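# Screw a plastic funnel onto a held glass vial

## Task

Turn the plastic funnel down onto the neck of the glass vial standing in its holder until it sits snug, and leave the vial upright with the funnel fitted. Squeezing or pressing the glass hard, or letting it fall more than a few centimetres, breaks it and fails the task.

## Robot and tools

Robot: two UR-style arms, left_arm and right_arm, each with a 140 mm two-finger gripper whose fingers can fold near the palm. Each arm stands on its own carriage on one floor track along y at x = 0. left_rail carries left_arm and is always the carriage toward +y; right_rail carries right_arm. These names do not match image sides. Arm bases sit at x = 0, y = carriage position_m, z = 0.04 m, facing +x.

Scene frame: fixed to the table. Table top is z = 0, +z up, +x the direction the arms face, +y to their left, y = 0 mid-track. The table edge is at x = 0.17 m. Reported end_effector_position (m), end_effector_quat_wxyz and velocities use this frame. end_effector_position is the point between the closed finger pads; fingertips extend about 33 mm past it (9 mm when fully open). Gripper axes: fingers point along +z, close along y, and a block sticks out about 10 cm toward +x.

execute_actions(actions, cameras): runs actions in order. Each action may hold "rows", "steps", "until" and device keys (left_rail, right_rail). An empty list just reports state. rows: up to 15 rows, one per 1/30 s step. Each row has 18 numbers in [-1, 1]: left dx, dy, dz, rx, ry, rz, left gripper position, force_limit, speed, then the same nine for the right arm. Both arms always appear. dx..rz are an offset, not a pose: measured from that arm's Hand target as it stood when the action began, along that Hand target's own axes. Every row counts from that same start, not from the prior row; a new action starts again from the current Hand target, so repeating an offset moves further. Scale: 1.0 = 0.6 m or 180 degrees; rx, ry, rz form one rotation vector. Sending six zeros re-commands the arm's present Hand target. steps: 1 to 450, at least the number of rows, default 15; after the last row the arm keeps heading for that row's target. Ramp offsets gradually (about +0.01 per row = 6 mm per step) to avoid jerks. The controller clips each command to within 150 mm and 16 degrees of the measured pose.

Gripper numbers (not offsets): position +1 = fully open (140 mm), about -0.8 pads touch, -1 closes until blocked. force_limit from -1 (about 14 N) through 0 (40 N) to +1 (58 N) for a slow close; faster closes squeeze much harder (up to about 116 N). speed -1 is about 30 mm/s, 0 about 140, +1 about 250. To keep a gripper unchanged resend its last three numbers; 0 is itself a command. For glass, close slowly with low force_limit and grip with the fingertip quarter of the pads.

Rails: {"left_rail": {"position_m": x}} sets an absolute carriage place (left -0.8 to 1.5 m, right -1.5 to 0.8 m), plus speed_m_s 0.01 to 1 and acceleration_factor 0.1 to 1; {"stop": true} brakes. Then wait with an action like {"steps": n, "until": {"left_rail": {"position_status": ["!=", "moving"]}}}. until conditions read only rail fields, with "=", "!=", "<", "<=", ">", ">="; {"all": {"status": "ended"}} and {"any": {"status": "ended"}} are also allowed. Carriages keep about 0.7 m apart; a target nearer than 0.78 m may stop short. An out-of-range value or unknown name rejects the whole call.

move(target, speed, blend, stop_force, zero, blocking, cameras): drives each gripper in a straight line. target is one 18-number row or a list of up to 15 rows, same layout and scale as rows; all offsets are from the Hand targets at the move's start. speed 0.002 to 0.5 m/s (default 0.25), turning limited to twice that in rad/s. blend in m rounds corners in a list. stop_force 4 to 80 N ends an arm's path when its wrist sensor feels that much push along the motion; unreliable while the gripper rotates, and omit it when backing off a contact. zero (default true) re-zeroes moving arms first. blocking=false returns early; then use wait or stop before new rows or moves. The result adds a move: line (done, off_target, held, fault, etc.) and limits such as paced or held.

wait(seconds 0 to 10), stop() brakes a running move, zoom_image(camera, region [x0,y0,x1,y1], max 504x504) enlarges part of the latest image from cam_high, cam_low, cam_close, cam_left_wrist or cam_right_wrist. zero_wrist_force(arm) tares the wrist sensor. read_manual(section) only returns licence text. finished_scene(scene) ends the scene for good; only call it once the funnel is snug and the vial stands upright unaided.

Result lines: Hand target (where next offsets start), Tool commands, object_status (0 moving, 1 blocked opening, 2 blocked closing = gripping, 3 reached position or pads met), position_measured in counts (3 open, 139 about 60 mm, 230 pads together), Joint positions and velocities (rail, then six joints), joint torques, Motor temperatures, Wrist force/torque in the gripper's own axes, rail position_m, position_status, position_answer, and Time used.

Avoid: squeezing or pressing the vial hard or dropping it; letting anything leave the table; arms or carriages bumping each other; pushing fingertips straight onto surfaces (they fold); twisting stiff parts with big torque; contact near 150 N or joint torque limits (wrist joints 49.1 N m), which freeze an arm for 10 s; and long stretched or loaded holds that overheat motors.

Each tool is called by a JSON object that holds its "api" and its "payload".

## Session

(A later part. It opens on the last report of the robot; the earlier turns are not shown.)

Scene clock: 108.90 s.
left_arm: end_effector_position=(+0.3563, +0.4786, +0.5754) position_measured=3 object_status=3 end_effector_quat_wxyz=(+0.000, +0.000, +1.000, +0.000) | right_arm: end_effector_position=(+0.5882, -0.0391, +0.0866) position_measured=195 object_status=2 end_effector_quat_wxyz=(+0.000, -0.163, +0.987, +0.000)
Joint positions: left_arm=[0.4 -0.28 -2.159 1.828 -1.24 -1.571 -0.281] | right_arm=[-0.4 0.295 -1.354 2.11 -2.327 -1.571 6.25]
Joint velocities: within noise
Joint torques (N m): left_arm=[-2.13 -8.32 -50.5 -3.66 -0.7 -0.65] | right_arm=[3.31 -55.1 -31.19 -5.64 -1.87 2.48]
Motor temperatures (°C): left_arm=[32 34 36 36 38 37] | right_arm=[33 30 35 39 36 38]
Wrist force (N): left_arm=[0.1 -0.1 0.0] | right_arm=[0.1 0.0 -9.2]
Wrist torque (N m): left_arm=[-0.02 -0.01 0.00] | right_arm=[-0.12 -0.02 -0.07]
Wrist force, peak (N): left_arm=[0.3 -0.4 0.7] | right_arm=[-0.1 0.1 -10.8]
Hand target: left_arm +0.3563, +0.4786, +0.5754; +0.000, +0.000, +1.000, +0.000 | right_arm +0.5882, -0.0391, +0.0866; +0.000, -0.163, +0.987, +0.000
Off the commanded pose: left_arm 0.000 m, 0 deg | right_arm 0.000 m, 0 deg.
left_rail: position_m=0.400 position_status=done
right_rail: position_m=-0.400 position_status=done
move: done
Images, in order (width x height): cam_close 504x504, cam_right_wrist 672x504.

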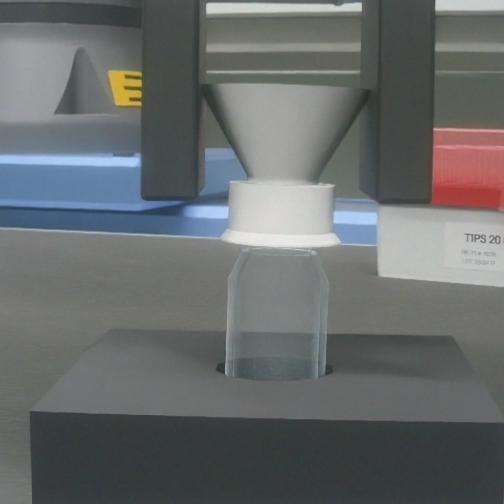

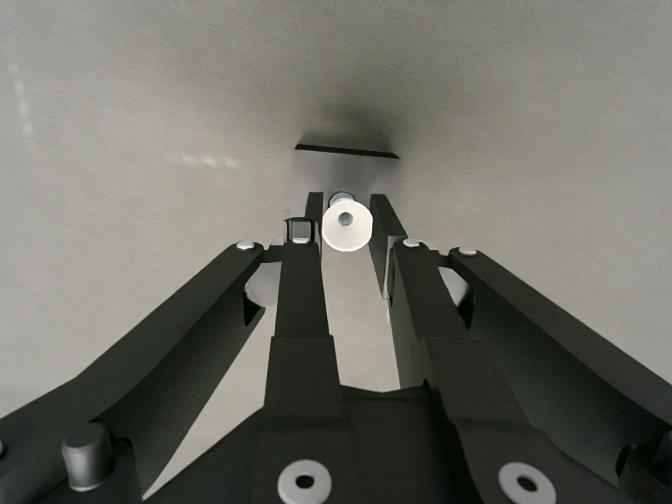

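{"api": "move", "payload": {"target": [[0,0,0,0,0,0,1,1,1,0,0,0,0,0,0,-0.4,-0.05,-1],[0,0,0,0,0,0,1,1,1,0,0,-0.0015,0,0,-0.5,-0.4,-0.05,-1],[0,0,0,0,0,0,1,1,1,0,0,-0.0015,0,0,-0.99,-0.4,-0.05,-1],[0,0,0,0,0,0,1,1,1,0,0,-0.0015,0,0,-0.99,-1,-0.05,-1],[0,0,0,0,0,0,1,1,1,0,0,0.0003,0,0,-0.5,-1,-0.05,-1],[0,0,0,0,0,0,1,1,1,0,0,0.0015,0,0,0,-1,-0.05,-1]], "speed": 0.5, "cameras": ["cam_close","cam_right_wrist"]}}

{"api": "zoom_image", "payload": {"camera": "cam_close", "region": [180, 60, 380, 260]}}

Scene clock: 119.33 s.
left_arm: end_effector_position=(+0.3563, +0.4786, +0.5754) position_measured=3 object_status=3 end_effector_quat_wxyz=(+0.000, +0.000, +1.000, +0.000) | right_arm: end_effector_position=(+0.5882, -0.0391, +0.0857) position_measured=195 object_status=2 end_effector_quat_wxyz=(+0.000, -0.163, +0.987, +0.000)
Joint positions: left_arm=[0.4 -0.28 -2.159 1.828 -1.24 -1.571 -0.281] | right_arm=[-0.4 0.295 -1.353 2.11 -2.329 -1.571 6.25]
Joint velocities: within noise
Joint torques (N m): left_arm=[-1.87 -4.66 -50.11 -3.99 -0.75 -0.75] | right_arm=[8.24 -43.46 -37.79 -0.75 -3.17 2.78]
Motor temperatures (°C): left_arm=[32 34 36 36 38 37] | right_arm=[33 30 35 39 36 38]
Wrist force (N): left_arm=[0.1 0.0 0.2] | right_arm=[0.5 0.7 -7.6]
Wrist torque (N m): left_arm=[0.00 -0.02 -0.01] | right_arm=[-0.07 -0.10 -0.06]
Wrist force, peak (N): left_arm=[0.4 -0.5 0.6] | right_arm=[0.3 0.1 -10.0]
Hand target: left_arm +0.3563, +0.4786, +0.5754; +0.000, +0.000, +1.000, +0.000 | right_arm +0.5882, -0.0391, +0.0857; +0.000, -0.163, +0.987, +0.000
Off the commanded pose: left_arm 0.000 m, 0 deg | right_arm 0.000 m, 0 deg.
left_rail: position_m=0.400 position_status=done
right_rail: position_m=-0.400 position_status=done
move: done
Images, in order (width x height): cam_close 504x504, cam_right_wrist 672x504.

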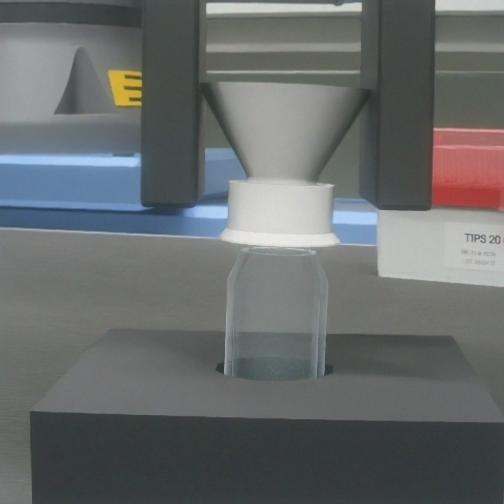

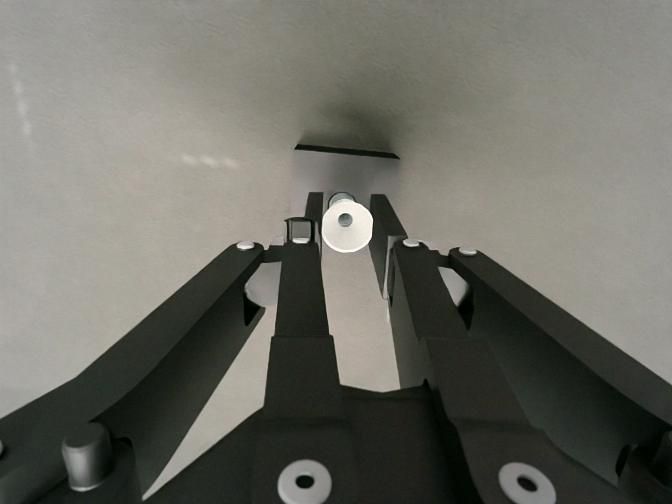

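Scaled by 2.520 from the camera's 504x504 image, which has a finer 720x720 frame.

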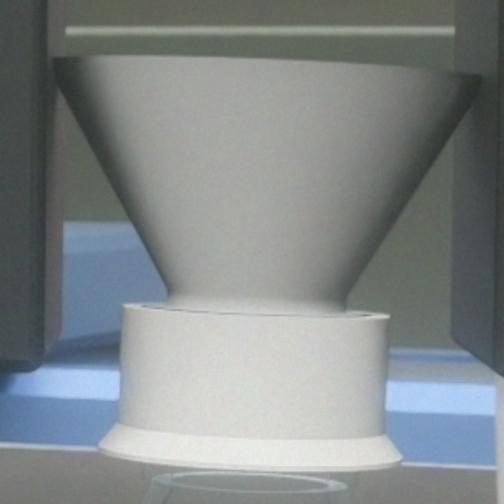

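{"api": "move", "payload": {"target": [[0,0,0,0,0,0,1,1,1,0,0,0,0,0,0,-0.3,-0.05,-1],[0,0,0,0,0,0,1,1,1,0,0,-0.08,0,0,0,-0.3,-0.05,-1]], "speed": 0.15, "cameras": ["cam_close"]}}

Scene clock: 121.47 s.
left_arm: end_effector_position=(+0.3563, +0.4786, +0.5754) position_measured=3 object_status=3 end_effector_quat_wxyz=(+0.000, +0.000, +1.000, +0.000) | right_arm: end_effector_position=(+0.5882, -0.0390, +0.1336) position_measured=167 object_status=3 end_effector_quat_wxyz=(+0.000, -0.163, +0.987, +0.000)
Joint positions: left_arm=[0.4 -0.28 -2.159 1.828 -1.24 -1.571 -0.28] | right_arm=[-0.4 0.295 -1.412 2.074 -2.234 -1.571 6.25]
Joint velocities: within noise
Joint torques (N m): left_arm=[-1.55 -3.24 -51.32 -3.59 -0.61 -0.61] | right_arm=[-7.39 -74.43 -43.85 -1.88 -0.8 -0.02]
Motor temperatures (°C): left_arm=[32 34 36 36 38 37] | right_arm=[33 30 35 39 36 38]
Wrist force (N): left_arm=[0.2 0.0 0.0] | right_arm=[-0.1 -0.6 0.3]
Wrist torque (N m): left_arm=[0.01 -0.03 0.00] | right_arm=[-0.16 0.03 0.01]
Wrist force, peak (N): left_arm=[0.2 0.0 0.8] | right_arm=[0.1 0.6 -8.3]
Hand target: left_arm +0.3563, +0.4786, +0.5754; +0.000, +0.000, +1.000, +0.000 | right_arm +0.5882, -0.0391, +0.1337; +0.000, -0.163, +0.987, +0.000
Off the commanded pose: left_arm 0.000 m, 0 deg | right_arm 0.000 m, 0 deg.
left_rail: position_m=0.400 position_status=done
right_rail: position_m=-0.400 position_status=done
move: done
Images, in order (width x height): cam_close 504x504.

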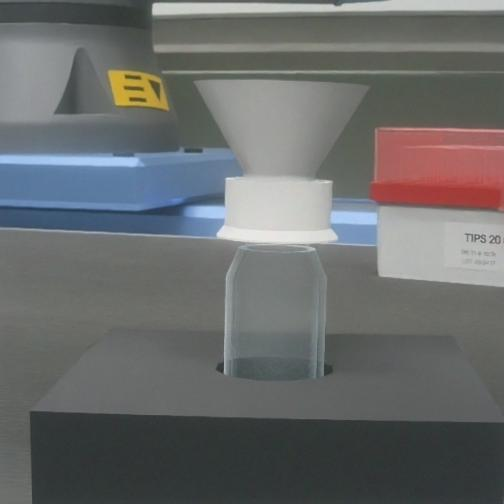

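{"api": "finished_scene", "payload": {"scene": 1}}

The scene is finished: the task was done.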